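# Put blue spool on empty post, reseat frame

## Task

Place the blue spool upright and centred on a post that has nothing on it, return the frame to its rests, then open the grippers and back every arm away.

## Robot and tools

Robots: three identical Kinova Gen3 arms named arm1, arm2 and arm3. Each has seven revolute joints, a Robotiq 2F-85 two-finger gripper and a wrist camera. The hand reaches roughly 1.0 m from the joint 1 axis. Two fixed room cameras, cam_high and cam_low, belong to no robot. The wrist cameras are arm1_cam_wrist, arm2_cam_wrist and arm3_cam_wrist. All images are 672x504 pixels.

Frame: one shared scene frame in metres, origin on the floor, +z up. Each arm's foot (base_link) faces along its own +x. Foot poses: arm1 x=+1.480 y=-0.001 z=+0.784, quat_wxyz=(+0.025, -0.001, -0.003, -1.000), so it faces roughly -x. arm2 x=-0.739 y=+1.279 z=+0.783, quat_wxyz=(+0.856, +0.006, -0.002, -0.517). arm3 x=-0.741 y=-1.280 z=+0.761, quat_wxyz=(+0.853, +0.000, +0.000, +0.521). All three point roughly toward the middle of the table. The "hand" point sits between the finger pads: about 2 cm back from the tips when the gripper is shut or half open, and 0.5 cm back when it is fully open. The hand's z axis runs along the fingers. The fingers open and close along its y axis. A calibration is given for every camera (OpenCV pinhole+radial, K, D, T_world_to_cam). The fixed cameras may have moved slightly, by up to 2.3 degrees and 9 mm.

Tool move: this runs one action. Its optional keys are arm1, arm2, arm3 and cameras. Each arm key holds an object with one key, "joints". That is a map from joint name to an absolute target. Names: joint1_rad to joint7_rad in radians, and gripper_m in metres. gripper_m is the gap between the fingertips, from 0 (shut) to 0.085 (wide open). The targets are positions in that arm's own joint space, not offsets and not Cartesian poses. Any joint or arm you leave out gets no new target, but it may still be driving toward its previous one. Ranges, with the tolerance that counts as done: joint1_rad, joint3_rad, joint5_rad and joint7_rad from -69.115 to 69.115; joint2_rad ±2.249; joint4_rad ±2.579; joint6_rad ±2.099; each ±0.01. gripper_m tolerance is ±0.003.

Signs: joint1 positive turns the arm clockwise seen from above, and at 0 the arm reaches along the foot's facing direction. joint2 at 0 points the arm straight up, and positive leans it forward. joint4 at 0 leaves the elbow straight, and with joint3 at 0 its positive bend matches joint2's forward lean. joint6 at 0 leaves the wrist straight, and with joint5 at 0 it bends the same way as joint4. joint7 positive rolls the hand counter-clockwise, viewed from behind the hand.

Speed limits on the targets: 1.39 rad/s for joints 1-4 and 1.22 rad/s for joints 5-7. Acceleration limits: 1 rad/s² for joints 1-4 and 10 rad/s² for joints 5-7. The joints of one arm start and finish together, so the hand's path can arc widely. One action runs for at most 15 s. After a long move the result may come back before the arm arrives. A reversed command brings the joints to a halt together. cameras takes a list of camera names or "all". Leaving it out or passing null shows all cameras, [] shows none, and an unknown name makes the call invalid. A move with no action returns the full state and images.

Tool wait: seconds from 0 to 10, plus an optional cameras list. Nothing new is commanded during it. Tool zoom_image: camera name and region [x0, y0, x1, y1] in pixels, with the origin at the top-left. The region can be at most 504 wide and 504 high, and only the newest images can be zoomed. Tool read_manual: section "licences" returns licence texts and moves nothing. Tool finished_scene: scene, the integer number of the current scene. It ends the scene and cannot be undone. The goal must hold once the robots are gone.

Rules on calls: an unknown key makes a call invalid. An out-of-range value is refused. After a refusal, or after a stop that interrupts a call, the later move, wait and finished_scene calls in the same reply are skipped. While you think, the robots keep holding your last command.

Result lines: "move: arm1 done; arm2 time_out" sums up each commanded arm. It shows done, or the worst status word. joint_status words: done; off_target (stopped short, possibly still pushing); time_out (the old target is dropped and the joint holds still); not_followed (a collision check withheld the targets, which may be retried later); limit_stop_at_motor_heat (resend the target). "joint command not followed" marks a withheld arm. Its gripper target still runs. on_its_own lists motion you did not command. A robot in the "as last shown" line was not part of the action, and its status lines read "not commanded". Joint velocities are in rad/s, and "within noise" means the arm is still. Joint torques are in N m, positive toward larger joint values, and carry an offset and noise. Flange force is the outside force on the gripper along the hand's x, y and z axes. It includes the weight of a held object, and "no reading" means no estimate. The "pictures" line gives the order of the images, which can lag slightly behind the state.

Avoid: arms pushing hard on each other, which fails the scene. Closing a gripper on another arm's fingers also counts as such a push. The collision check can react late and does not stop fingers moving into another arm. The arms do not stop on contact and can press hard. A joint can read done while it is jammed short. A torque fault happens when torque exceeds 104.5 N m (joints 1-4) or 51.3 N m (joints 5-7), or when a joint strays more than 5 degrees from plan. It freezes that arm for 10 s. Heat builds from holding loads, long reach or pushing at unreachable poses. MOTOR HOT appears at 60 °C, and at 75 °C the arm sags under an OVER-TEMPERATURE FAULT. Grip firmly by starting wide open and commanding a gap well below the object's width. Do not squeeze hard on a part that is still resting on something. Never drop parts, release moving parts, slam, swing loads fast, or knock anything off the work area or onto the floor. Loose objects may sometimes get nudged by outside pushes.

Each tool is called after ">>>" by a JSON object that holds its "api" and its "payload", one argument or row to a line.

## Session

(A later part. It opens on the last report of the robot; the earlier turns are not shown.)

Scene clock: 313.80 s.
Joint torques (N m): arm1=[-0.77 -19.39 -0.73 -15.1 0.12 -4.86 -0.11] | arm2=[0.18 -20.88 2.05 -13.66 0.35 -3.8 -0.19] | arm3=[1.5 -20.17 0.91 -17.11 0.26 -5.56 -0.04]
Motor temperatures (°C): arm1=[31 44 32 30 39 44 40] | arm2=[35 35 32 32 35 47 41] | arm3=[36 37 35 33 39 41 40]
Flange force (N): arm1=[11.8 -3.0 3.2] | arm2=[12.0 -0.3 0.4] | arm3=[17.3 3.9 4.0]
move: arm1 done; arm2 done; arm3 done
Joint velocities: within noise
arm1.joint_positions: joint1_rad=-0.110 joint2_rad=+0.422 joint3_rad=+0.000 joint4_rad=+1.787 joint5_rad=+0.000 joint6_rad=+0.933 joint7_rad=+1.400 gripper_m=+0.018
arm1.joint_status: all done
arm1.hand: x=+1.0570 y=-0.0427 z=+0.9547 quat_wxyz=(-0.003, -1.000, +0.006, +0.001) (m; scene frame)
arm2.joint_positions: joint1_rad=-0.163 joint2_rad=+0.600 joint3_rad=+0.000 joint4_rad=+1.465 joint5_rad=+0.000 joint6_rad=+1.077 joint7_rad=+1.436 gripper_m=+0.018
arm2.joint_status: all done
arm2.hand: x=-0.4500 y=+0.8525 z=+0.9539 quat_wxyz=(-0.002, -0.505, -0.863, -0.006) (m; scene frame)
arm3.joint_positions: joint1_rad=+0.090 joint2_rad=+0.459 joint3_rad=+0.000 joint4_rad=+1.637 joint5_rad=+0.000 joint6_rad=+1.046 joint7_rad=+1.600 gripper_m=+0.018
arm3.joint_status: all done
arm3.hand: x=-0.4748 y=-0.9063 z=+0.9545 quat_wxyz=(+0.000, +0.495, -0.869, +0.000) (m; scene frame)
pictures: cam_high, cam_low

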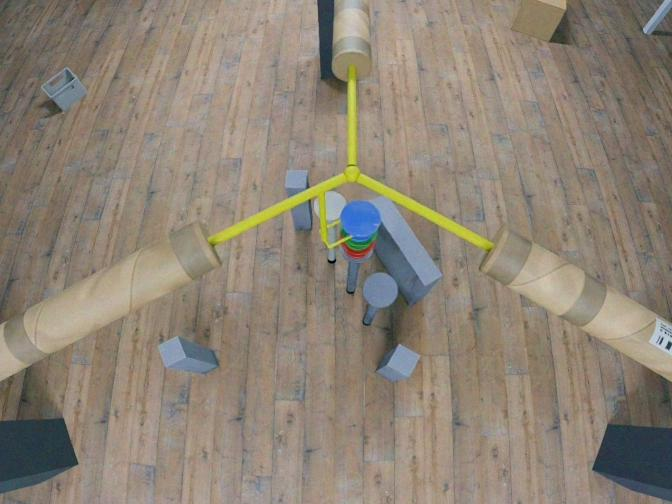

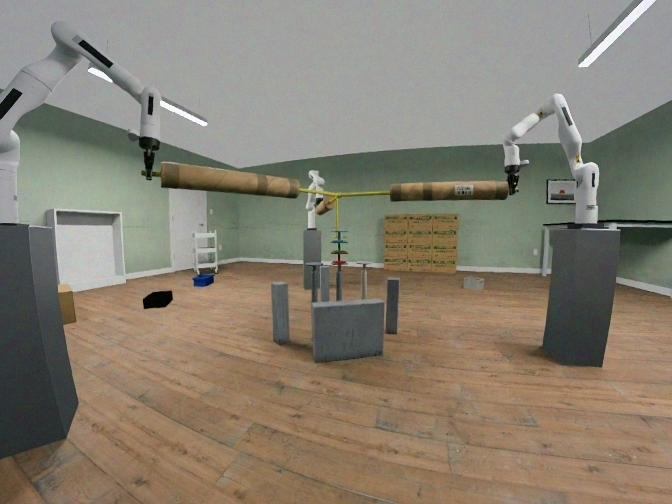

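>>> {"api": "move", "payload": {
  "arm1": {"joints":{"joint1_rad":-0.1861,"joint2_rad":0.3993,"joint4_rad":1.8248,"joint6_rad":0.9175,"joint7_rad":1.3237}},
  "arm2": {"joints":{"joint1_rad":-0.1499,"joint2_rad":0.6706,"joint4_rad":1.3335,"joint6_rad":1.1375,"joint7_rad":1.4496}},
  "arm3": {"joints":{"joint1_rad":0.1520,"joint2_rad":0.4247,"joint4_rad":1.6940,"joint6_rad":1.0229,"joint7_rad":1.6623}},
  "cameras": ["cam_low","cam_high"]
}}

>>> {"api": "zoom_image", "payload": {
  "camera": "cam_low",
  "region": [326, 224, 354, 250]
}}

>>> {"api": "zoom_image", "payload": {
  "camera": "cam_high",
  "region": [300, 160, 400, 260]
}}

Scene clock: 321.37 s.
Joint torques (N m): arm1=[0.1 -16.32 -0.21 -3.38 0.25 2.92 -0.08] | arm2=[1.73 -21.37 3.19 -9.57 0.95 -0.92 -0.16] | arm3=[-1.64 -17.77 -2.3 -7.98 -1.95 0.22 -0.06]
Motor temperatures (°C): arm1=[31 44 32 30 39 45 40] | arm2=[35 35 32 32 35 48 41] | arm3=[36 36 35 33 39 41 40]
Flange force (N): arm1=[-10.5 2.4 5.1] | arm2=[2.7 3.4 0.5] | arm3=[-1.9 -4.9 3.6]
move: arm1 done; arm2 done; arm3 done
Joint velocities: within noise
arm1.joint_positions: joint1_rad=-0.186 joint2_rad=+0.399 joint3_rad=+0.000 joint4_rad=+1.825 joint5_rad=+0.000 joint6_rad=+0.918 joint7_rad=+1.324 gripper_m=+0.018
arm1.joint_status: all done
arm1.hand: x=+1.0728 y=-0.0722 z=+0.9548 quat_wxyz=(-0.003, -1.000, +0.006, +0.000) (m; scene frame)
arm2.joint_positions: joint1_rad=-0.150 joint2_rad=+0.671 joint3_rad=+0.000 joint4_rad=+1.334 joint5_rad=+0.000 joint6_rad=+1.138 joint7_rad=+1.450 gripper_m=+0.018
arm2.joint_status: all done
arm2.hand: x=-0.4365 y=+0.8226 z=+0.9533 quat_wxyz=(-0.002, -0.505, -0.863, -0.006) (m; scene frame)
arm3.joint_positions: joint1_rad=+0.152 joint2_rad=+0.425 joint3_rad=+0.000 joint4_rad=+1.694 joint5_rad=+0.000 joint6_rad=+1.023 joint7_rad=+1.662 gripper_m=+0.018
arm3.joint_status: all done
arm3.hand: x=-0.4617 y=-0.9371 z=+0.9544 quat_wxyz=(+0.000, +0.495, -0.869, +0.000) (m; scene frame)
pictures: cam_high, cam_low

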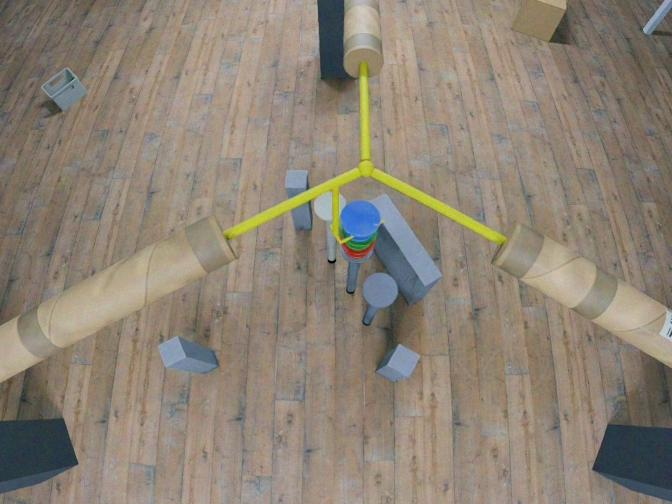

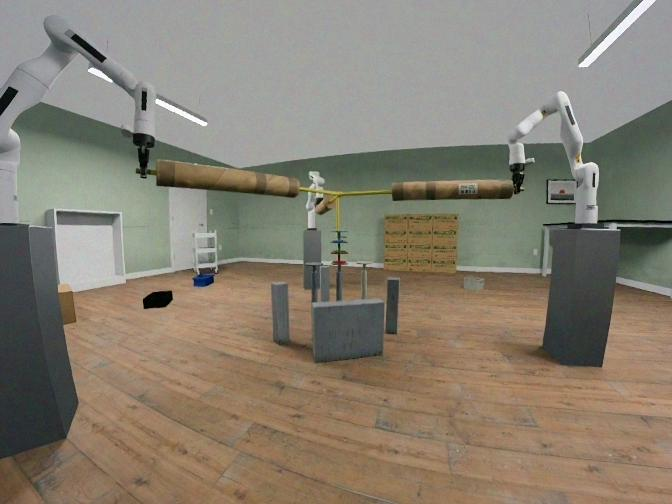

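Scaled by 18.000 from the camera's 672x504 image, which has a finer 960x720 frame.

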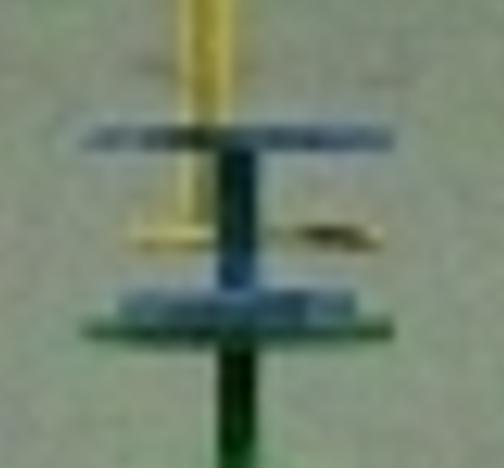

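Scaled by 5.040 from the camera's 672x504 image, which has a finer 960x720 frame.

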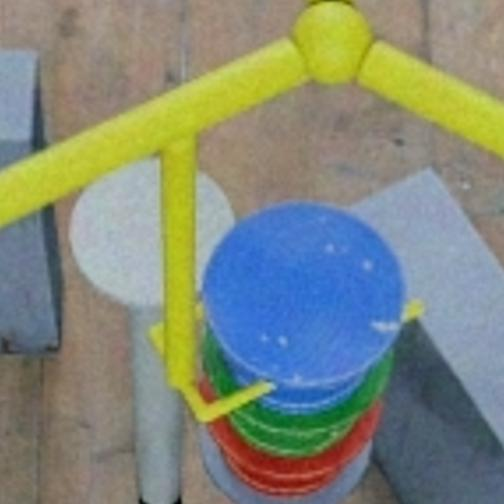

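>>> {"api": "move", "payload": {
  "arm1": {"joints":{"joint2_rad":0.3587,"joint4_rad":1.7772,"joint6_rad":1.0057}},
  "arm2": {"joints":{"joint2_rad":0.6425,"joint4_rad":1.2839,"joint6_rad":1.2152}},
  "arm3": {"joints":{"joint2_rad":0.3913,"joint4_rad":1.6424,"joint6_rad":1.1079}},
  "cameras": ["cam_low"]
}}

>>> {"api": "zoom_image", "payload": {
  "camera": "cam_low",
  "region": [326, 220, 354, 250]
}}

>>> {"api": "move", "payload": {
  "arm1": {"joints":{"joint2_rad":0.3238,"joint4_rad":1.7237,"joint6_rad":1.0941}},
  "arm2": {"joints":{"joint2_rad":0.6200,"joint4_rad":1.2282,"joint6_rad":1.2934}},
  "arm3": {"joints":{"joint2_rad":0.3629,"joint4_rad":1.5846,"joint6_rad":1.1941}},
  "cameras": ["cam_low","cam_high"]
}}

>>> {"api": "zoom_image", "payload": {
  "camera": "cam_low",
  "region": [310, 210, 370, 270]
}}

>>> {"api": "zoom_image", "payload": {
  "camera": "cam_high",
  "region": [300, 160, 420, 320]
}}

Scene clock: 342.60 s.
Joint torques (N m): arm1=[0.67 -16.21 0.36 -2.65 0.6 3.92 -0.11] | arm2=[3.27 -21.71 4.64 -11.88 1.93 -2.3 -0.18] | arm3=[-3.76 -17.63 -4.12 -9.06 -3.36 -0.14 -0.04]
Motor temperatures (°C): arm1=[31 44 32 30 39 44 40] | arm2=[35 35 32 32 35 47 41] | arm3=[36 36 35 33 39 41 40]
Flange force (N): arm1=[-13.5 4.3 5.3] | arm2=[7.9 5.8 1.1] | arm3=[0.0 -9.3 3.7]
move: arm1 done; arm2 done; arm3 done
Joint velocities: within noise
arm1.joint_positions: joint1_rad=-0.186 joint2_rad=+0.359 joint3_rad=+0.000 joint4_rad=+1.777 joint5_rad=+0.000 joint6_rad=+1.006 joint7_rad=+1.324 gripper_m=+0.018
arm1.joint_status: all done
arm1.hand: x=+1.0728 y=-0.0720 z=+0.9839 quat_wxyz=(-0.003, -1.000, +0.006, +0.001) (m; scene frame)
arm2.joint_positions: joint1_rad=-0.150 joint2_rad=+0.643 joint3_rad=+0.000 joint4_rad=+1.284 joint5_rad=+0.000 joint6_rad=+1.215 joint7_rad=+1.450 gripper_m=+0.018
arm2.joint_status: all done
arm2.hand: x=-0.4367 y=+0.8223 z=+0.9831 quat_wxyz=(-0.002, -0.505, -0.863, -0.006) (m; scene frame)
arm3.joint_positions: joint1_rad=+0.152 joint2_rad=+0.391 joint3_rad=+0.000 joint4_rad=+1.642 joint5_rad=+0.000 joint6_rad=+1.108 joint7_rad=+1.662 gripper_m=+0.018
arm3.joint_status: all done
arm3.hand: x=-0.4617 y=-0.9370 z=+0.9833 quat_wxyz=(+0.000, +0.495, -0.869, +0.000) (m; scene frame)
pictures: cam_low

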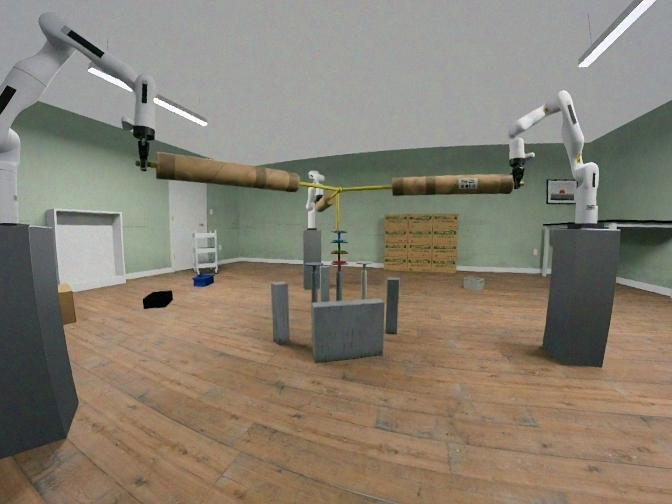

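Scaled by 16.800 from the camera's 672x504 image, which has a finer 960x720 frame.

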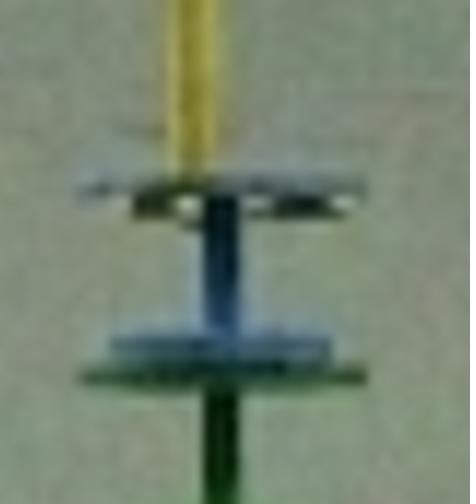

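Scene clock: 343.43 s.
Joint torques (N m): arm1=[1.38 -16.25 0.99 -2.49 1 4.62 -0.05] | arm2=[4 -21.48 5.12 -13.23 2.42 -3.38 -0.18] | arm3=[-5.09 -17.52 -5.25 -9.21 -4.3 -0.09 -0.07]
Motor temperatures (°C): arm1=[31 44 32 30 39 44 40] | arm2=[35 35 32 32 35 47 41] | arm3=[36 36 35 33 39 41 40]
Flange force (N): arm1=[-15.2 6.4 5.5] | arm2=[11.3 6.9 0.9] | arm3=[-0.5 -12.5 3.5]
move: arm1 done; arm2 done; arm3 done
Joint velocities: within noise
arm1.joint_positions: joint1_rad=-0.186 joint2_rad=+0.324 joint3_rad=+0.000 joint4_rad=+1.724 joint5_rad=+0.000 joint6_rad=+1.094 joint7_rad=+1.324 gripper_m=+0.018
arm1.joint_status: all done
arm1.hand: x=+1.0728 y=-0.0719 z=+1.0129 quat_wxyz=(-0.003, -1.000, +0.006, +0.001) (m; scene frame)
arm2.joint_positions: joint1_rad=-0.150 joint2_rad=+0.620 joint3_rad=+0.000 joint4_rad=+1.228 joint5_rad=+0.000 joint6_rad=+1.293 joint7_rad=+1.450 gripper_m=+0.018
arm2.joint_status: all done
arm2.hand: x=-0.4370 y=+0.8220 z=+1.0120 quat_wxyz=(-0.002, -0.505, -0.863, -0.006) (m; scene frame)
arm3.joint_positions: joint1_rad=+0.152 joint2_rad=+0.363 joint3_rad=+0.000 joint4_rad=+1.585 joint5_rad=+0.000 joint6_rad=+1.194 joint7_rad=+1.662 gripper_m=+0.018
arm3.joint_status: all done
arm3.hand: x=-0.4618 y=-0.9371 z=+1.0125 quat_wxyz=(+0.000, +0.495, -0.869, +0.000) (m; scene frame)
pictures: cam_high, cam_low

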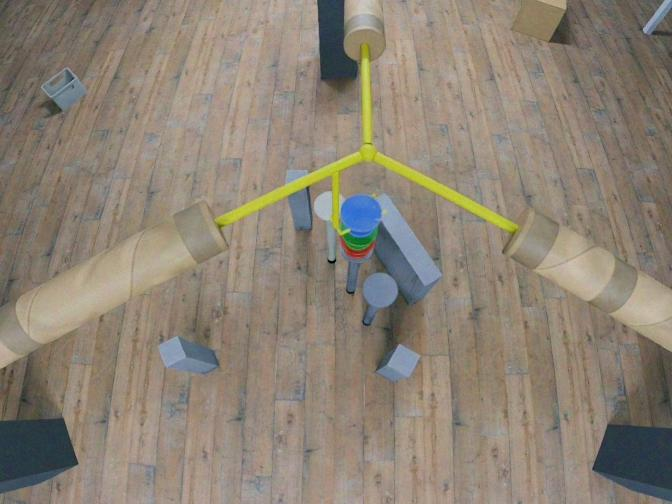

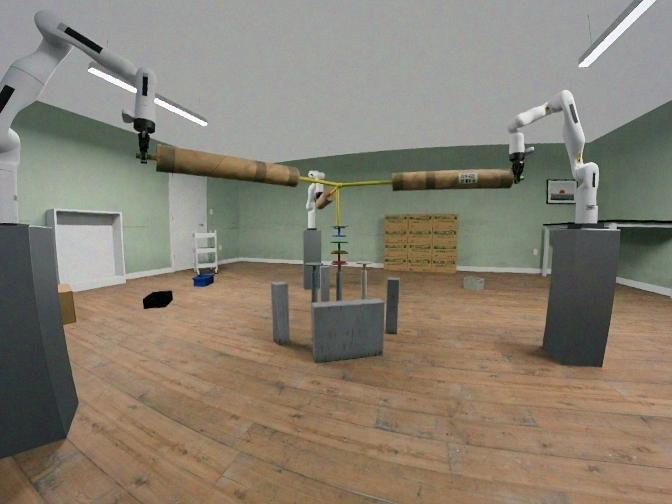

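Scaled by 8.400 from the camera's 672x504 image, which has a finer 960x720 frame.

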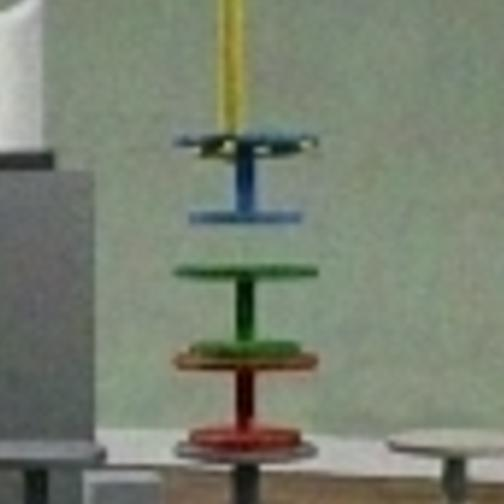

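Scaled by 3.150 from the camera's 672x504 image, which has a finer 960x720 frame.

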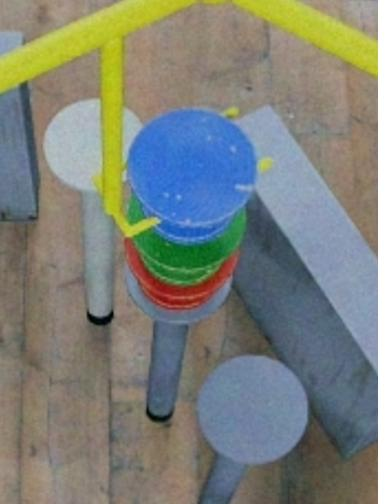

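>>> {"api": "move", "payload": {
  "arm1": {"joints":{"joint1_rad":-0.2165,"joint2_rad":0.4372,"joint4_rad":1.5478,"joint6_rad":1.1566,"joint7_rad":1.2933}},
  "arm2": {"joints":{"joint1_rad":-0.0491,"joint2_rad":0.6144,"joint4_rad":1.2380,"joint6_rad":1.2892,"joint7_rad":1.5504}},
  "arm3": {"joints":{"joint1_rad":0.0910,"joint2_rad":0.2522,"joint4_rad":1.7446,"joint6_rad":1.1448,"joint7_rad":1.6013}},
  "cameras": ["cam_low"]
}}

>>> {"api": "zoom_image", "payload": {
  "camera": "cam_low",
  "region": [300, 210, 370, 270]
}}

>>> {"api": "move", "payload": {
  "arm1": {"joints":{"joint1_rad":-0.2409,"joint2_rad":0.5562,"joint4_rad":1.3475,"joint6_rad":1.2379,"joint7_rad":1.2689}},
  "arm2": {"joints":{"joint1_rad":0.0520,"joint2_rad":0.6227,"joint4_rad":1.2231,"joint6_rad":1.2958,"joint7_rad":1.6515}},
  "arm3": {"joints":{"joint1_rad":0.0127,"joint2_rad":0.1432,"joint4_rad":1.8852,"joint6_rad":1.1132,"joint7_rad":1.5230}},
  "cameras": ["cam_low"]
}}

>>> {"api": "move", "payload": {
  "arm1": {"joints":{"joint1_rad":-0.2606,"joint2_rad":0.6865,"joint4_rad":1.1120,"joint6_rad":1.3431,"joint7_rad":1.2492}},
  "arm2": {"joints":{"joint1_rad":0.1513,"joint2_rad":0.6443,"joint4_rad":1.1837,"joint6_rad":1.3136,"joint7_rad":1.7508}},
  "arm3": {"joints":{"joint1_rad":-0.0905,"joint2_rad":0.0360,"joint4_rad":2.0068,"joint6_rad":1.0988,"joint7_rad":1.4198}},
  "cameras": ["cam_low","cam_high"]
}}

>>> {"api": "zoom_image", "payload": {
  "camera": "cam_low",
  "region": [290, 205, 360, 275]
}}

>>> {"api": "zoom_image", "payload": {
  "camera": "cam_high",
  "region": [310, 180, 430, 320]
}}

Scene clock: 372.97 s.
Joint torques (N m): arm1=[0.69 -18.74 0.33 -1.96 0.55 5.41 -0.07] | arm2=[4.2 -21.33 5.32 -13.07 2.68 -3.2 -0.17] | arm3=[-4.9 -15.08 -5.2 -9.4 -4.46 -0.29 -0.07]
Motor temperatures (°C): arm1=[31 43 32 30 39 45 40] | arm2=[35 36 32 32 35 47 41] | arm3=[36 36 35 33 39 41 40]
Flange force (N): arm1=[-17.9 5.9 5.4] | arm2=[10.4 8.4 1.0] | arm3=[-0.3 -13.5 3.7]
move: arm1 done; arm2 done; arm3 done
Joint velocities: within noise
arm1.joint_positions: joint1_rad=-0.217 joint2_rad=+0.437 joint3_rad=+0.000 joint4_rad=+1.548 joint5_rad=+0.000 joint6_rad=+1.157 joint7_rad=+1.293 gripper_m=+0.018
arm1.joint_status: all done
arm1.hand: x=+1.0244 y=-0.0981 z=+1.0131 quat_wxyz=(-0.003, -1.000, +0.006, +0.000) (m; scene frame)
arm2.joint_positions: joint1_rad=-0.049 joint2_rad=+0.614 joint3_rad=+0.000 joint4_rad=+1.238 joint5_rad=+0.000 joint6_rad=+1.289 joint7_rad=+1.550 gripper_m=+0.018
arm2.joint_status: all done
arm2.hand: x=-0.4856 y=+0.7957 z=+1.0115 quat_wxyz=(-0.002, -0.505, -0.863, -0.006) (m; scene frame)
arm3.joint_positions: joint1_rad=+0.091 joint2_rad=+0.252 joint3_rad=+0.000 joint4_rad=+1.745 joint5_rad=+0.000 joint6_rad=+1.145 joint7_rad=+1.601 gripper_m=+0.018
arm3.joint_status: all done
arm3.hand: x=-0.5103 y=-0.9632 z=+1.0123 quat_wxyz=(+0.000, +0.495, -0.869, +0.000) (m; scene frame)
pictures: cam_low

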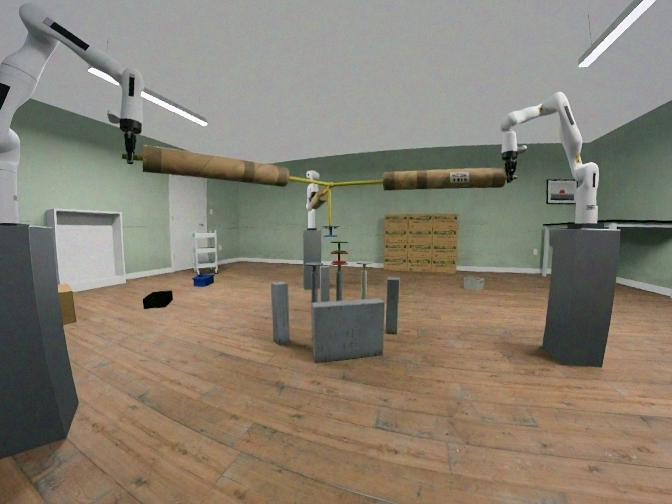

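Scaled by 7.200 from the camera's 672x504 image, which has a finer 960x720 frame.

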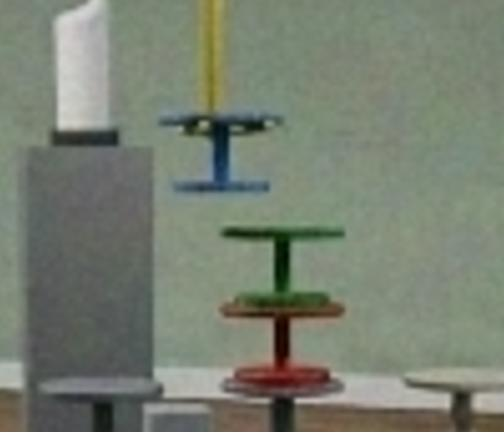

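Scene clock: 374.20 s.
Joint torques (N m): arm1=[0.67 -21.05 0.35 -1.67 0.56 6.23 -0.08] | arm2=[3.8 -21.61 5.1 -13.69 2.41 -3.7 -0.17] | arm3=[-4.56 -12.48 -5.2 -9.37 -4.94 -0.3 -0.09]
Motor temperatures (°C): arm1=[31 43 32 30 39 45 40] | arm2=[35 36 32 32 35 47 41] | arm3=[36 36 35 33 39 41 40]
Flange force (N): arm1=[-19.8 6.8 5.4] | arm2=[11.1 8.9 1.0] | arm3=[-0.7 -14.6 3.8]
move: arm1 done; arm2 done; arm3 done
TORQUE WARNING: arm1's joint6_rad reached its warning level (29.4 N m). A warning alone does not stop the arm.
Joint velocities: within noise
arm1.joint_positions: joint1_rad=-0.241 joint2_rad=+0.556 joint3_rad=+0.000 joint4_rad=+1.348 joint5_rad=+0.000 joint6_rad=+1.238 joint7_rad=+1.269 gripper_m=+0.018
arm1.joint_status: all done
arm1.hand: x=+0.9759 y=-0.1245 z=+1.0132 quat_wxyz=(-0.003, -1.000, +0.006, +0.000) (m; scene frame)
arm2.joint_positions: joint1_rad=+0.052 joint2_rad=+0.623 joint3_rad=+0.000 joint4_rad=+1.223 joint5_rad=+0.000 joint6_rad=+1.296 joint7_rad=+1.652 gripper_m=+0.018
arm2.joint_status: all done
arm2.hand: x=-0.5340 y=+0.7693 z=+1.0108 quat_wxyz=(-0.002, -0.505, -0.863, -0.006) (m; scene frame)
arm3.joint_positions: joint1_rad=+0.013 joint2_rad=+0.143 joint3_rad=+0.000 joint4_rad=+1.885 joint5_rad=+0.000 joint6_rad=+1.113 joint7_rad=+1.523 gripper_m=+0.018
arm3.joint_status: all done
arm3.hand: x=-0.5589 y=-0.9897 z=+1.0123 quat_wxyz=(+0.000, +0.495, -0.869, +0.000) (m; scene frame)
pictures: cam_low

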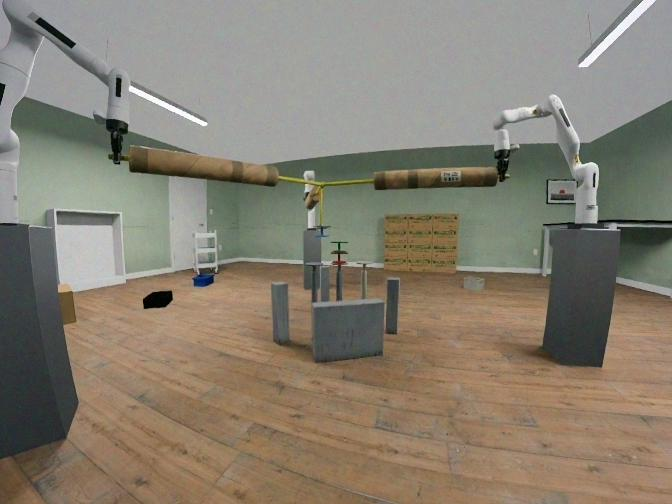

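Scene clock: 375.53 s.
Joint torques (N m): arm1=[0.04 -23.3 0 -1.8 0.37 6.89 0.03] | arm2=[3.42 -22.1 4.72 -13.6 2.23 -3.68 -0.15] | arm3=[-4.02 -10.2 -4.53 -9.6 -5 -0.52 0.02]
Motor temperatures (°C): arm1=[31 43 32 30 39 45 40] | arm2=[35 36 32 32 35 47 41] | arm3=[36 36 35 33 39 41 40]
Flange force (N): arm1=[-21.4 6.8 5.1] | arm2=[9.9 9.2 1.0] | arm3=[-1.6 -14.6 3.8]
move: arm1 done; arm2 done; arm3 done
TORQUE WARNING: arm1's joint6_rad reached its warning level (29.4 N m). A warning alone does not stop the arm.
Joint velocities: within noise
arm1.joint_positions: joint1_rad=-0.261 joint2_rad=+0.686 joint3_rad=+0.000 joint4_rad=+1.112 joint5_rad=+0.000 joint6_rad=+1.343 joint7_rad=+1.249 gripper_m=+0.018
arm1.joint_status: all done
arm1.hand: x=+0.9273 y=-0.1507 z=+1.0133 quat_wxyz=(-0.003, -1.000, +0.006, +0.000) (m; scene frame)
arm2.joint_positions: joint1_rad=+0.151 joint2_rad=+0.644 joint3_rad=+0.000 joint4_rad=+1.184 joint5_rad=+0.000 joint6_rad=+1.314 joint7_rad=+1.751 gripper_m=+0.018
arm2.joint_status: all done
arm2.hand: x=-0.5826 y=+0.7430 z=+1.0101 quat_wxyz=(-0.002, -0.505, -0.863, -0.006) (m; scene frame)
arm3.joint_positions: joint1_rad=-0.091 joint2_rad=+0.036 joint3_rad=+0.000 joint4_rad=+2.007 joint5_rad=+0.000 joint6_rad=+1.099 joint7_rad=+1.420 gripper_m=+0.018
arm3.joint_status: all done
arm3.hand: x=-0.6073 y=-1.0160 z=+1.0122 quat_wxyz=(+0.000, +0.495, -0.869, +0.000) (m; scene frame)
pictures: cam_high, cam_low

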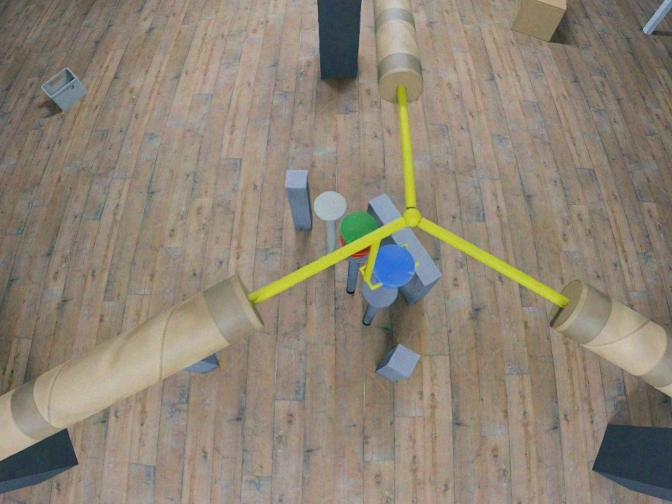

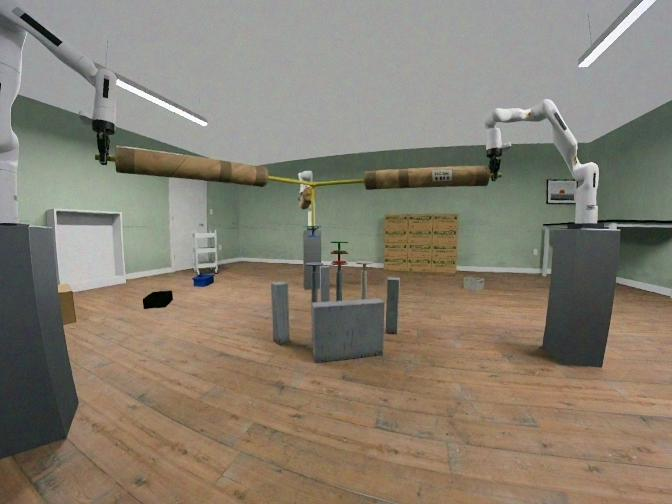

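Scaled by 7.200 from the camera's 672x504 image, which has a finer 960x720 frame.

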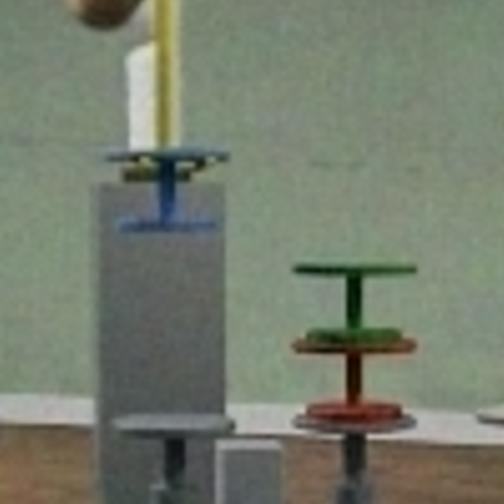

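Scaled by 3.600 from the camera's 672x504 image, which has a finer 960x720 frame.

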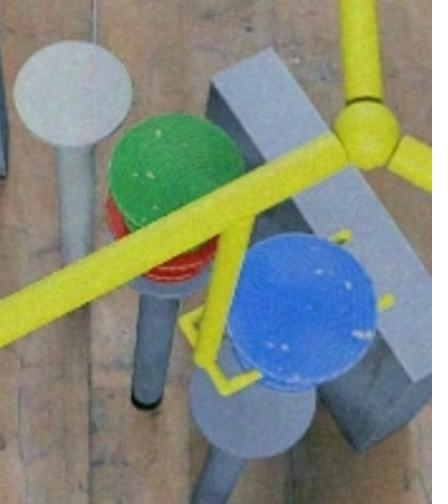

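>>> {"api": "move", "payload": {
  "arm1": {"joints":{"joint1_rad":-0.2498,"joint2_rad":0.6742,"joint4_rad":1.1346,"joint6_rad":1.3328,"joint7_rad":1.26}},
  "arm2": {"joints":{"joint1_rad":0.142,"joint2_rad":0.6295,"joint4_rad":1.2135,"joint6_rad":1.2986,"joint7_rad":1.7415}},
  "arm3": {"joints":{"joint1_rad":-0.0907,"joint2_rad":0.0543,"joint4_rad":1.9871,"joint6_rad":1.1002,"joint7_rad":1.4196}},
  "cameras": []
}}

>>> {"api": "move", "payload": {
  "arm1": {"joints":{"joint2_rad":0.7145,"joint4_rad":1.2317,"joint6_rad":1.1954}},
  "arm2": {"joints":{"joint2_rad":0.673,"joint4_rad":1.3083,"joint6_rad":1.1603}},
  "arm3": {"joints":{"joint2_rad":0.1284,"joint4_rad":2.0982,"joint6_rad":0.915}},
  "cameras": []
}}

>>> {"api": "move", "payload": {
  "arm1": {"joints":{"joint2_rad":0.7672,"joint4_rad":1.3021,"joint6_rad":1.0723}},
  "arm2": {"joints":{"joint2_rad":0.7285,"joint4_rad":1.3777,"joint6_rad":1.0354}},
  "arm3": {"joints":{"joint2_rad":0.2247,"joint4_rad":2.1884,"joint6_rad":0.7284}},
  "cameras": []
}}

>>> {"api": "move", "payload": {
  "arm1": {"joints":{"joint2_rad":0.818,"joint4_rad":1.3435,"joint6_rad":0.9801}},
  "arm2": {"joints":{"joint2_rad":0.7816,"joint4_rad":1.4187,"joint6_rad":0.9414}},
  "arm3": {"joints":{"joint2_rad":0.3195,"joint4_rad":2.2474,"joint6_rad":0.5747}},
  "cameras": ["cam_high","cam_low"]
}}

Scene clock: 439.57 s.
Joint torques (N m): arm1=[-0.11 -23.23 -0.15 -2.55 0.22 6.15 -0.06] | arm2=[3.22 -21.56 4.4 -12.62 2.09 -2.94 -0.07] | arm3=[-3.44 -10.7 -4.01 -9.56 -4.25 -0.5 -0.06]
Motor temperatures (°C): arm1=[31 44 32 30 39 45 40] | arm2=[35 36 32 32 35 47 41] | arm3=[36 35 35 33 39 41 40]
Flange force (N): arm1=[-19.7 5.7 5.0] | arm2=[7.7 8.4 0.8] | arm3=[-1.7 -12.7 3.9]
move: arm1 done; arm2 done; arm3 done
Joint velocities: within noise
arm1.joint_positions: joint1_rad=-0.250 joint2_rad=+0.674 joint3_rad=+0.000 joint4_rad=+1.135 joint5_rad=+0.000 joint6_rad=+1.333 joint7_rad=+1.260 gripper_m=+0.018
arm1.joint_status: all done
arm1.hand: x=+0.9302 y=-0.1434 z=+1.0133 quat_wxyz=(-0.003, -1.000, +0.006, +0.001) (m; scene frame)
arm2.joint_positions: joint1_rad=+0.142 joint2_rad=+0.630 joint3_rad=+0.000 joint4_rad=+1.213 joint5_rad=+0.000 joint6_rad=+1.299 joint7_rad=+1.741 gripper_m=+0.018
arm2.joint_status: all done
arm2.hand: x=-0.5796 y=+0.7504 z=+1.0094 quat_wxyz=(-0.002, -0.505, -0.863, -0.006) (m; scene frame)
arm3.joint_positions: joint1_rad=-0.091 joint2_rad=+0.054 joint3_rad=+0.000 joint4_rad=+1.987 joint5_rad=+0.000 joint6_rad=+1.100 joint7_rad=+1.420 gripper_m=+0.018
arm3.joint_status: all done
arm3.hand: x=-0.6043 y=-1.0086 z=+1.0123 quat_wxyz=(+0.000, +0.495, -0.869, +0.000) (m; scene frame)
pictures: none
No camera images: "cameras" was empty.

Scene clock: 440.60 s.
Joint torques (N m): arm1=[-0.84 -23.02 -0.77 -3.38 -0.08 4.54 0] | arm2=[2.1 -21.84 3.68 -10.45 1.34 -1.35 -0.08] | arm3=[-1.76 -11.09 -2.51 -7.8 -2.61 -0.09 -0.04]
Motor temperatures (°C): arm1=[31 44 32 30 39 45 40] | arm2=[35 36 32 32 35 47 41] | arm3=[36 35 35 33 39 41 40]
Flange force (N): arm1=[-15.5 3.3 4.9] | arm2=[3.4 5.3 1.0] | arm3=[-2.2 -7.0 3.5]
move: arm1 done; arm2 done; arm3 done
Joint velocities: within noise
arm1.joint_positions: joint1_rad=-0.250 joint2_rad=+0.715 joint3_rad=+0.000 joint4_rad=+1.232 joint5_rad=+0.000 joint6_rad=+1.195 joint7_rad=+1.260 gripper_m=+0.018
arm1.joint_status: all done
arm1.hand: x=+0.9301 y=-0.1437 z=+0.9614 quat_wxyz=(-0.003, -1.000, +0.006, +0.001) (m; scene frame)
arm2.joint_positions: joint1_rad=+0.142 joint2_rad=+0.673 joint3_rad=+0.000 joint4_rad=+1.308 joint5_rad=+0.000 joint6_rad=+1.160 joint7_rad=+1.741 gripper_m=+0.018
arm2.joint_status: all done
arm2.hand: x=-0.5792 y=+0.7508 z=+0.9574 quat_wxyz=(-0.002, -0.505, -0.863, -0.006) (m; scene frame)
arm3.joint_positions: joint1_rad=-0.091 joint2_rad=+0.128 joint3_rad=+0.000 joint4_rad=+2.098 joint5_rad=+0.000 joint6_rad=+0.915 joint7_rad=+1.420 gripper_m=+0.018
arm3.joint_status: all done
arm3.hand: x=-0.6043 y=-1.0086 z=+0.9603 quat_wxyz=(+0.000, +0.495, -0.869, +0.000) (m; scene frame)
pictures: none
No camera images: "cameras" was empty.

Scene clock: 441.60 s.
Joint torques (N m): arm1=[-1.25 -23.37 -1.09 -4.67 -0.15 2.94 0] | arm2=[0.9 -21.71 2.56 -7.72 0.56 0.14 -0.12] | arm3=[-0.26 -11.74 -0.99 -5.64 -1.23 0.39 -0.08]
Motor temperatures (°C): arm1=[31 44 32 30 39 45 40] | arm2=[35 36 32 32 35 47 41] | arm3=[36 35 35 33 39 41 40]
Flange force (N): arm1=[-10.7 1.3 4.9] | arm2=[-1.4 1.9 1.0] | arm3=[-3.2 -1.8 3.8]
move: arm1 done; arm2 done; arm3 done
Joint velocities: within noise
arm1.joint_positions: joint1_rad=-0.250 joint2_rad=+0.767 joint3_rad=+0.000 joint4_rad=+1.302 joint5_rad=+0.000 joint6_rad=+1.072 joint7_rad=+1.260 gripper_m=+0.018
arm1.joint_status: all done
arm1.hand: x=+0.9301 y=-0.1439 z=+0.9114 quat_wxyz=(-0.003, -1.000, +0.006, +0.001) (m; scene frame)
arm2.joint_positions: joint1_rad=+0.142 joint2_rad=+0.728 joint3_rad=+0.000 joint4_rad=+1.378 joint5_rad=+0.000 joint6_rad=+1.035 joint7_rad=+1.741 gripper_m=+0.018
arm2.joint_status: all done
arm2.hand: x=-0.5787 y=+0.7512 z=+0.9074 quat_wxyz=(-0.002, -0.505, -0.863, -0.006) (m; scene frame)
arm3.joint_positions: joint1_rad=-0.091 joint2_rad=+0.225 joint3_rad=+0.000 joint4_rad=+2.188 joint5_rad=+0.000 joint6_rad=+0.728 joint7_rad=+1.420 gripper_m=+0.018
arm3.joint_status: all done
arm3.hand: x=-0.6043 y=-1.0086 z=+0.9103 quat_wxyz=(+0.000, +0.495, -0.869, +0.000) (m; scene frame)
pictures: none
No camera images: "cameras" was empty.

Scene clock: 442.57 s.
Joint torques (N m): arm1=[-1.71 -23.99 -1.4 -5.82 -0.21 1.65 0.03] | arm2=[0.08 -21.23 1.76 -5.29 0.06 1.28 -0.05] | arm3=[0.95 -12.35 0.23 -3.7 -0.37 0.65 -0.03]
Motor temperatures (°C): arm1=[31 44 32 30 39 45 40] | arm2=[35 36 32 32 35 47 41] | arm3=[36 35 35 33 39 41 40]
Flange force (N): arm1=[-7.2 -0.3 4.8] | arm2=[-5.1 -0.4 0.8] | arm3=[-4.0 2.6 4.0]
move: arm1 done; arm2 done; arm3 done
Joint velocities: within noise
arm1.joint_positions: joint1_rad=-0.250 joint2_rad=+0.818 joint3_rad=+0.000 joint4_rad=+1.344 joint5_rad=+0.000 joint6_rad=+0.980 joint7_rad=+1.260 gripper_m=+0.018
arm1.joint_status: all done
arm1.hand: x=+0.9300 y=-0.1441 z=+0.8714 quat_wxyz=(-0.003, -1.000, +0.006, +0.001) (m; scene frame)
arm2.joint_positions: joint1_rad=+0.142 joint2_rad=+0.782 joint3_rad=+0.000 joint4_rad=+1.419 joint5_rad=+0.000 joint6_rad=+0.941 joint7_rad=+1.741 gripper_m=+0.018
arm2.joint_status: all done
arm2.hand: x=-0.5784 y=+0.7516 z=+0.8674 quat_wxyz=(-0.002, -0.505, -0.863, -0.006) (m; scene frame)
arm3.joint_positions: joint1_rad=-0.091 joint2_rad=+0.319 joint3_rad=+0.000 joint4_rad=+2.247 joint5_rad=+0.000 joint6_rad=+0.575 joint7_rad=+1.420 gripper_m=+0.018
arm3.joint_status: all done
arm3.hand: x=-0.6043 y=-1.0087 z=+0.8703 quat_wxyz=(+0.000, +0.495, -0.869, +0.000) (m; scene frame)
pictures: cam_high, cam_low

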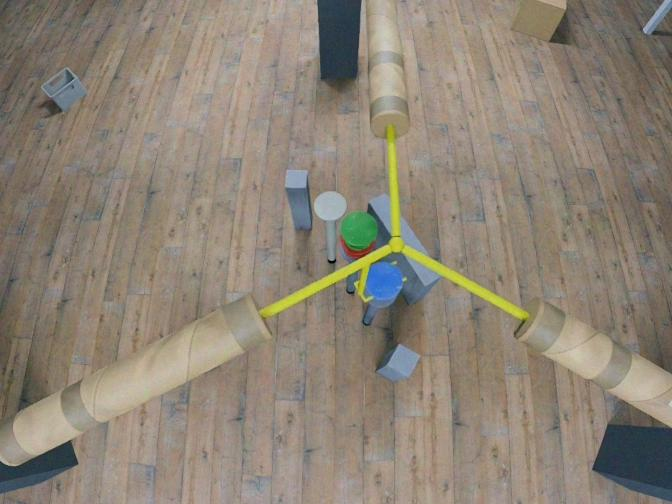

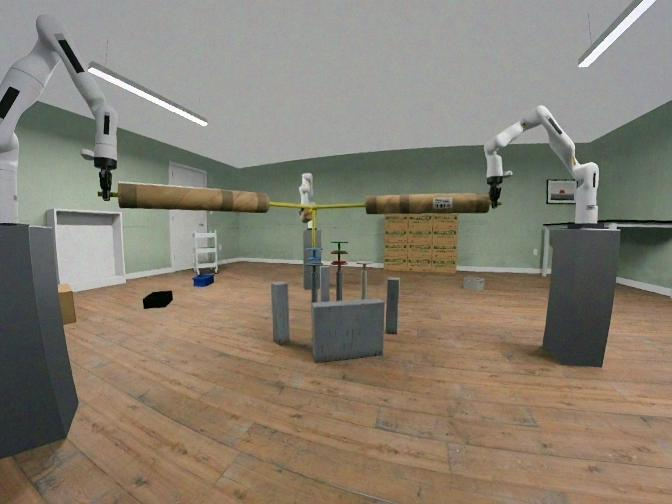

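>>> {"api": "zoom_image", "payload": {
  "camera": "cam_low",
  "region": [290, 230, 350, 275]
}}

>>> {"api": "zoom_image", "payload": {
  "camera": "cam_high",
  "region": [340, 235, 420, 335]
}}

Scaled by 8.400 from the camera's 672x504 image, which has a finer 960x720 frame.

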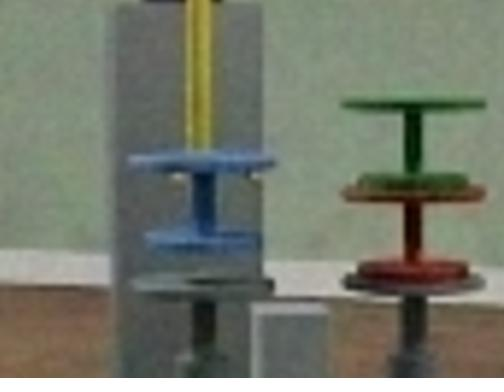

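Scaled by 5.040 from the camera's 672x504 image, which has a finer 960x720 frame.

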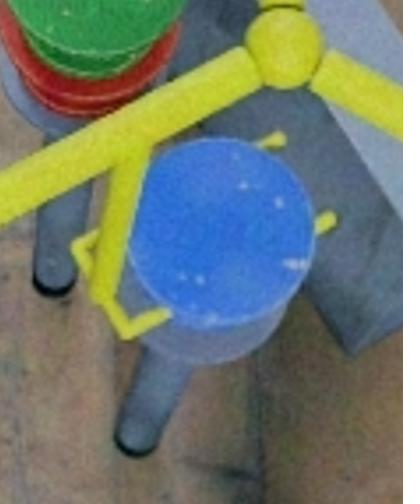

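>>> {"api": "move", "payload": {
  "arm1": {"joints":{"joint2_rad":0.8529,"joint4_rad":1.3622,"joint6_rad":0.9265}},
  "arm2": {"joints":{"joint2_rad":0.8178,"joint4_rad":1.4372,"joint6_rad":0.8866}},
  "arm3": {"joints":{"joint2_rad":0.386,"joint4_rad":2.277,"joint6_rad":0.4786}},
  "cameras": ["cam_low"]
}}

>>> {"api": "zoom_image", "payload": {
  "camera": "cam_low",
  "region": [290, 230, 350, 275]
}}

>>> {"api": "move", "payload": {
  "arm1": {"joints":{"joint2_rad":0.891,"joint4_rad":1.3773,"joint6_rad":0.8733}},
  "arm2": {"joints":{"joint2_rad":0.8574,"joint4_rad":1.4525,"joint6_rad":0.8317}},
  "arm3": {"joints":{"joint2_rad":0.458,"joint4_rad":2.3022,"joint6_rad":0.3813}},
  "cameras": ["cam_low","cam_high"]
}}

>>> {"api": "zoom_image", "payload": {
  "camera": "cam_low",
  "region": [290, 230, 350, 275]
}}

>>> {"api": "zoom_image", "payload": {
  "camera": "cam_high",
  "region": [340, 235, 420, 335]
}}

Scene clock: 455.67 s.
Joint torques (N m): arm1=[-1.81 -24.82 -1.41 -6.97 -0.24 0.69 0.02] | arm2=[-0.42 -21.35 1.42 -4.85 -0.12 1.34 -0.17] | arm3=[1.56 -13.02 0.97 -3.57 -0.02 0.19 0.02]
Motor temperatures (°C): arm1=[31 44 32 30 39 45 40] | arm2=[35 35 32 32 35 47 41] | arm3=[36 34 35 33 39 41 40]
Flange force (N): arm1=[-4.4 -1.3 4.9] | arm2=[-5.1 -1.5 0.9] | arm3=[-2.4 4.8 3.8]
move: arm1 done; arm2 done; arm3 done
Joint velocities: within noise
arm1.joint_positions: joint1_rad=-0.250 joint2_rad=+0.853 joint3_rad=+0.000 joint4_rad=+1.362 joint5_rad=+0.000 joint6_rad=+0.927 joint7_rad=+1.260 gripper_m=+0.018
arm1.joint_status: all done
arm1.hand: x=+0.9299 y=-0.1443 z=+0.8467 quat_wxyz=(-0.003, -1.000, +0.006, +0.001) (m; scene frame)
arm2.joint_positions: joint1_rad=+0.142 joint2_rad=+0.818 joint3_rad=+0.000 joint4_rad=+1.437 joint5_rad=+0.000 joint6_rad=+0.887 joint7_rad=+1.741 gripper_m=+0.018
arm2.joint_status: all done
arm2.hand: x=-0.5781 y=+0.7517 z=+0.8428 quat_wxyz=(-0.002, -0.505, -0.863, -0.006) (m; scene frame)
arm3.joint_positions: joint1_rad=-0.091 joint2_rad=+0.386 joint3_rad=+0.000 joint4_rad=+2.277 joint5_rad=+0.000 joint6_rad=+0.479 joint7_rad=+1.420 gripper_m=+0.018
arm3.joint_status: all done
arm3.hand: x=-0.6042 y=-1.0085 z=+0.8455 quat_wxyz=(+0.000, +0.495, -0.869, +0.000) (m; scene frame)
pictures: cam_low

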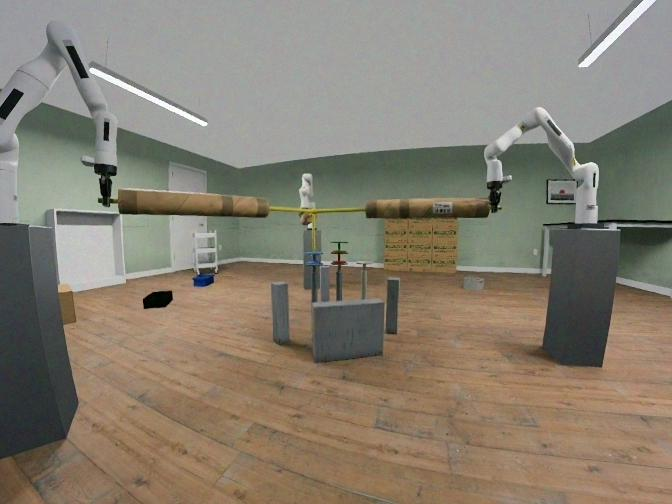

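Scaled by 8.400 from the camera's 672x504 image, which has a finer 960x720 frame.

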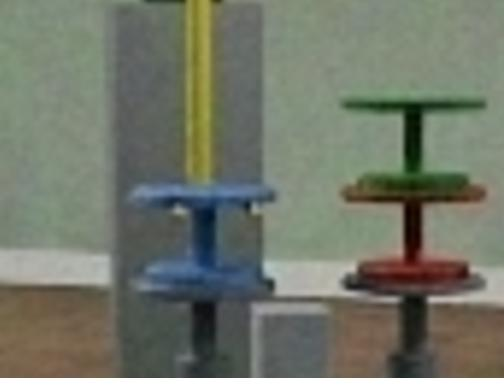

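Scene clock: 456.57 s.
Joint torques (N m): arm1=[-2.53 -24.93 -2.12 -6.93 -0.47 0.39 0.02] | arm2=[-0.49 -20.4 1.24 -2.49 -0.2 2.45 -0.06] | arm3=[2.16 -13.18 1.76 -1.62 0.16 0.67 -0.02]
Motor temperatures (°C): arm1=[31 44 32 30 39 45 40] | arm2=[35 35 32 32 35 47 41] | arm3=[36 34 35 33 39 41 40]
Flange force (N): arm1=[-4.0 -2.7 4.5] | arm2=[-8.7 -2.3 0.6] | arm3=[-4.0 6.8 3.9]
move: arm1 done; arm2 done; arm3 done
Joint velocities: within noise
arm1.joint_positions: joint1_rad=-0.250 joint2_rad=+0.891 joint3_rad=+0.000 joint4_rad=+1.377 joint5_rad=+0.000 joint6_rad=+0.873 joint7_rad=+1.260 gripper_m=+0.018
arm1.joint_status: all done
arm1.hand: x=+0.9300 y=-0.1444 z=+0.8214 quat_wxyz=(-0.003, -1.000, +0.006, +0.001) (m; scene frame)
arm2.joint_positions: joint1_rad=+0.142 joint2_rad=+0.857 joint3_rad=+0.000 joint4_rad=+1.452 joint5_rad=+0.000 joint6_rad=+0.832 joint7_rad=+1.741 gripper_m=+0.018
arm2.joint_status: all done
arm2.hand: x=-0.5779 y=+0.7520 z=+0.8174 quat_wxyz=(-0.002, -0.505, -0.863, -0.006) (m; scene frame)
arm3.joint_positions: joint1_rad=-0.091 joint2_rad=+0.458 joint3_rad=+0.000 joint4_rad=+2.302 joint5_rad=+0.000 joint6_rad=+0.381 joint7_rad=+1.420 gripper_m=+0.018
arm3.joint_status: all done
arm3.hand: x=-0.6042 y=-1.0087 z=+0.8203 quat_wxyz=(+0.000, +0.495, -0.869, +0.000) (m; scene frame)
pictures: cam_high, cam_low

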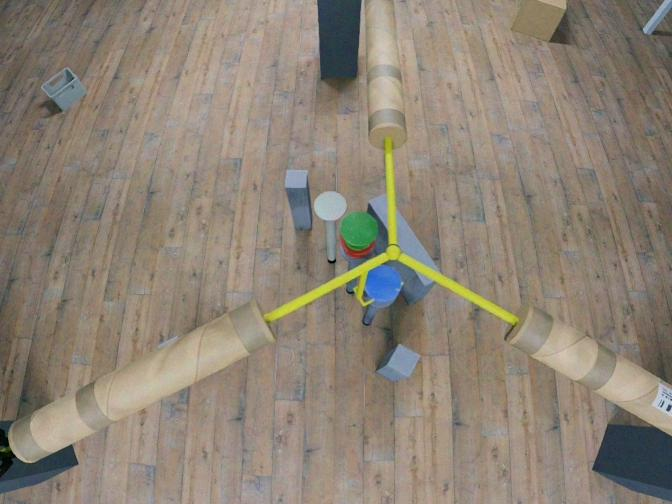

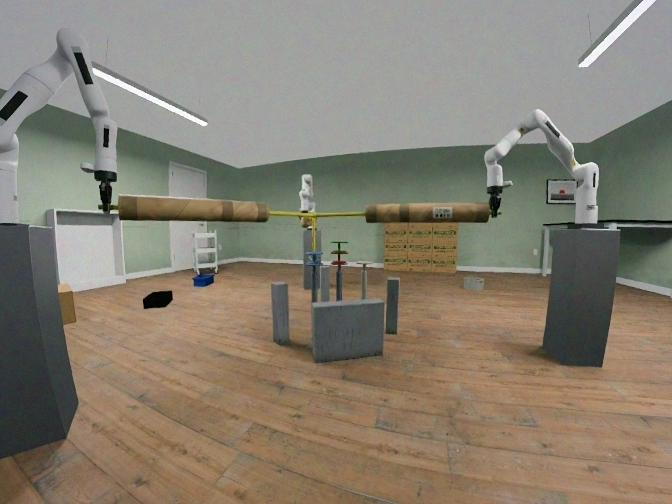

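Scaled by 8.400 from the camera's 672x504 image, which has a finer 960x720 frame.

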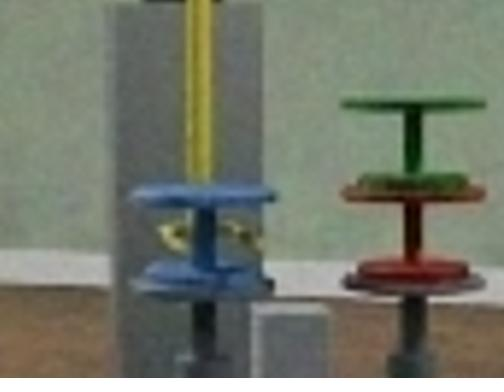

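Scaled by 5.040 from the camera's 672x504 image, which has a finer 960x720 frame.

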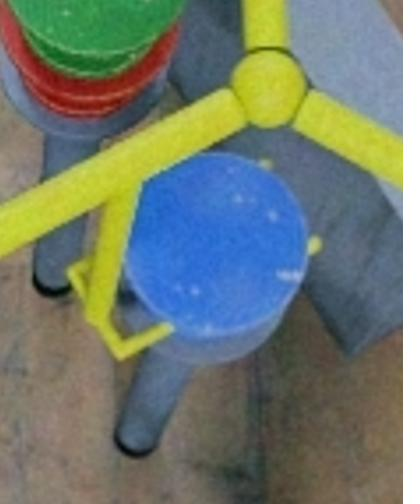

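>>> {"api": "move", "payload": {
  "arm1": {"joints":{"joint1_rad":-0.1428,"joint2_rad":0.9284,"joint4_rad":1.2894,"joint6_rad":0.9238,"joint7_rad":1.367}},
  "arm2": {"joints":{"joint1_rad":0.1643,"joint2_rad":0.7507,"joint4_rad":1.6969,"joint6_rad":0.694,"joint7_rad":1.7638}},
  "arm3": {"joints":{"joint1_rad":-0.2362,"joint2_rad":0.5074,"joint4_rad":2.1776,"joint6_rad":0.4566,"joint7_rad":1.2741}},
  "cameras": ["cam_low","cam_high"]
}}

>>> {"api": "zoom_image", "payload": {
  "camera": "cam_low",
  "region": [290, 230, 350, 275]
}}

>>> {"api": "zoom_image", "payload": {
  "camera": "cam_high",
  "region": [340, 235, 420, 335]
}}

Scene clock: 494.37 s.
Joint torques (N m): arm1=[-1.62 -25.43 -1.24 -6.48 -0.12 0.9 0.04] | arm2=[-0.67 -18.51 1.18 -2.78 -0.44 1.52 0] | arm3=[1.57 -14.73 1 -2.29 -0.11 0.67 0]
Motor temperatures (°C): arm1=[31 44 32 30 39 44 40] | arm2=[35 35 32 31 35 47 41] | arm3=[36 34 35 33 39 41 40]
Flange force (N): arm1=[-5.0 -1.2 4.6] | arm2=[-6.0 -2.4 0.2] | arm3=[-3.8 5.0 3.6]
move: arm1 done; arm2 done; arm3 done
TORQUE WARNING: arm2's joint4_rad reached its warning level (56.7 N m). A warning alone does not stop the arm.
Joint velocities: within noise
arm1.joint_positions: joint1_rad=-0.143 joint2_rad=+0.928 joint3_rad=+0.000 joint4_rad=+1.289 joint5_rad=+0.000 joint6_rad=+0.924 joint7_rad=+1.367 gripper_m=+0.018
arm1.joint_status: all done
arm1.hand: x=+0.8985 y=-0.0885 z=+0.8211 quat_wxyz=(-0.003, -1.000, +0.006, +0.001) (m; scene frame)
arm2.joint_positions: joint1_rad=+0.164 joint2_rad=+0.751 joint3_rad=+0.000 joint4_rad=+1.697 joint5_rad=+0.000 joint6_rad=+0.694 joint7_rad=+1.764 gripper_m=+0.018
arm2.joint_status: all done
arm2.hand: x=-0.6093 y=+0.8076 z=+0.8201 quat_wxyz=(-0.002, -0.505, -0.863, -0.006) (m; scene frame)
arm3.joint_positions: joint1_rad=-0.236 joint2_rad=+0.507 joint3_rad=+0.000 joint4_rad=+2.178 joint5_rad=+0.000 joint6_rad=+0.457 joint7_rad=+1.274 gripper_m=+0.018
arm3.joint_status: all done
arm3.hand: x=-0.6356 y=-0.9528 z=+0.8203 quat_wxyz=(+0.000, +0.495, -0.869, +0.000) (m; scene frame)
pictures: cam_high, cam_low

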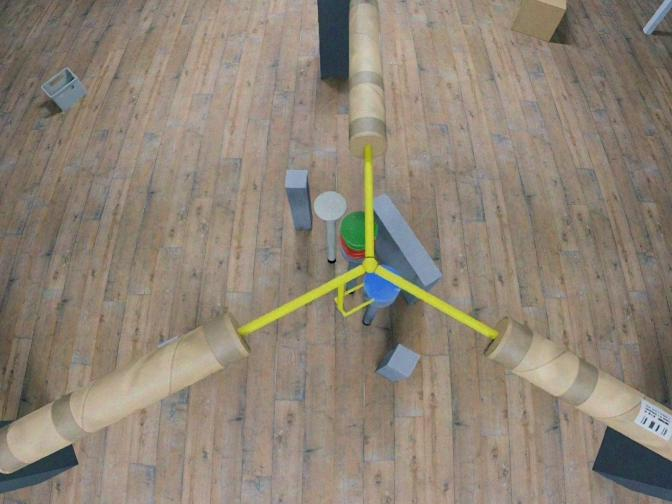

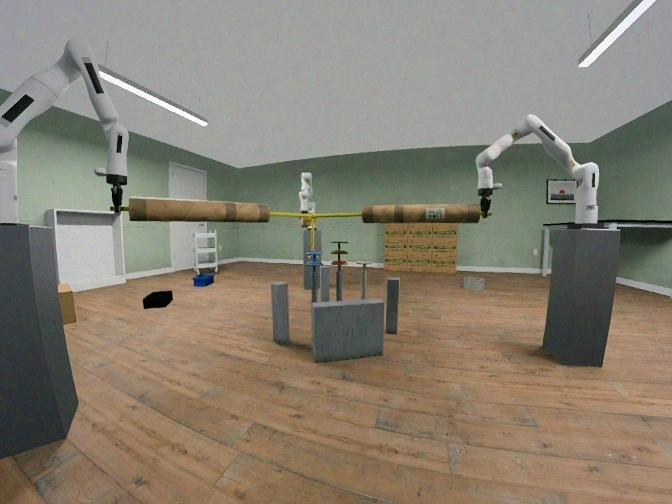

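Scaled by 8.400 from the camera's 672x504 image, which has a finer 960x720 frame.

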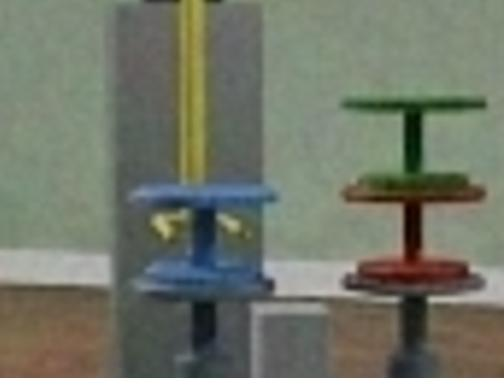

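Scaled by 5.040 from the camera's 672x504 image, which has a finer 960x720 frame.

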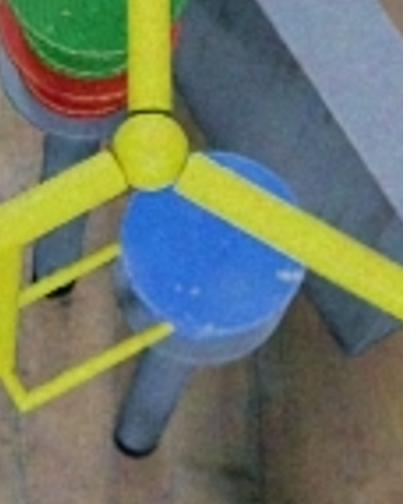

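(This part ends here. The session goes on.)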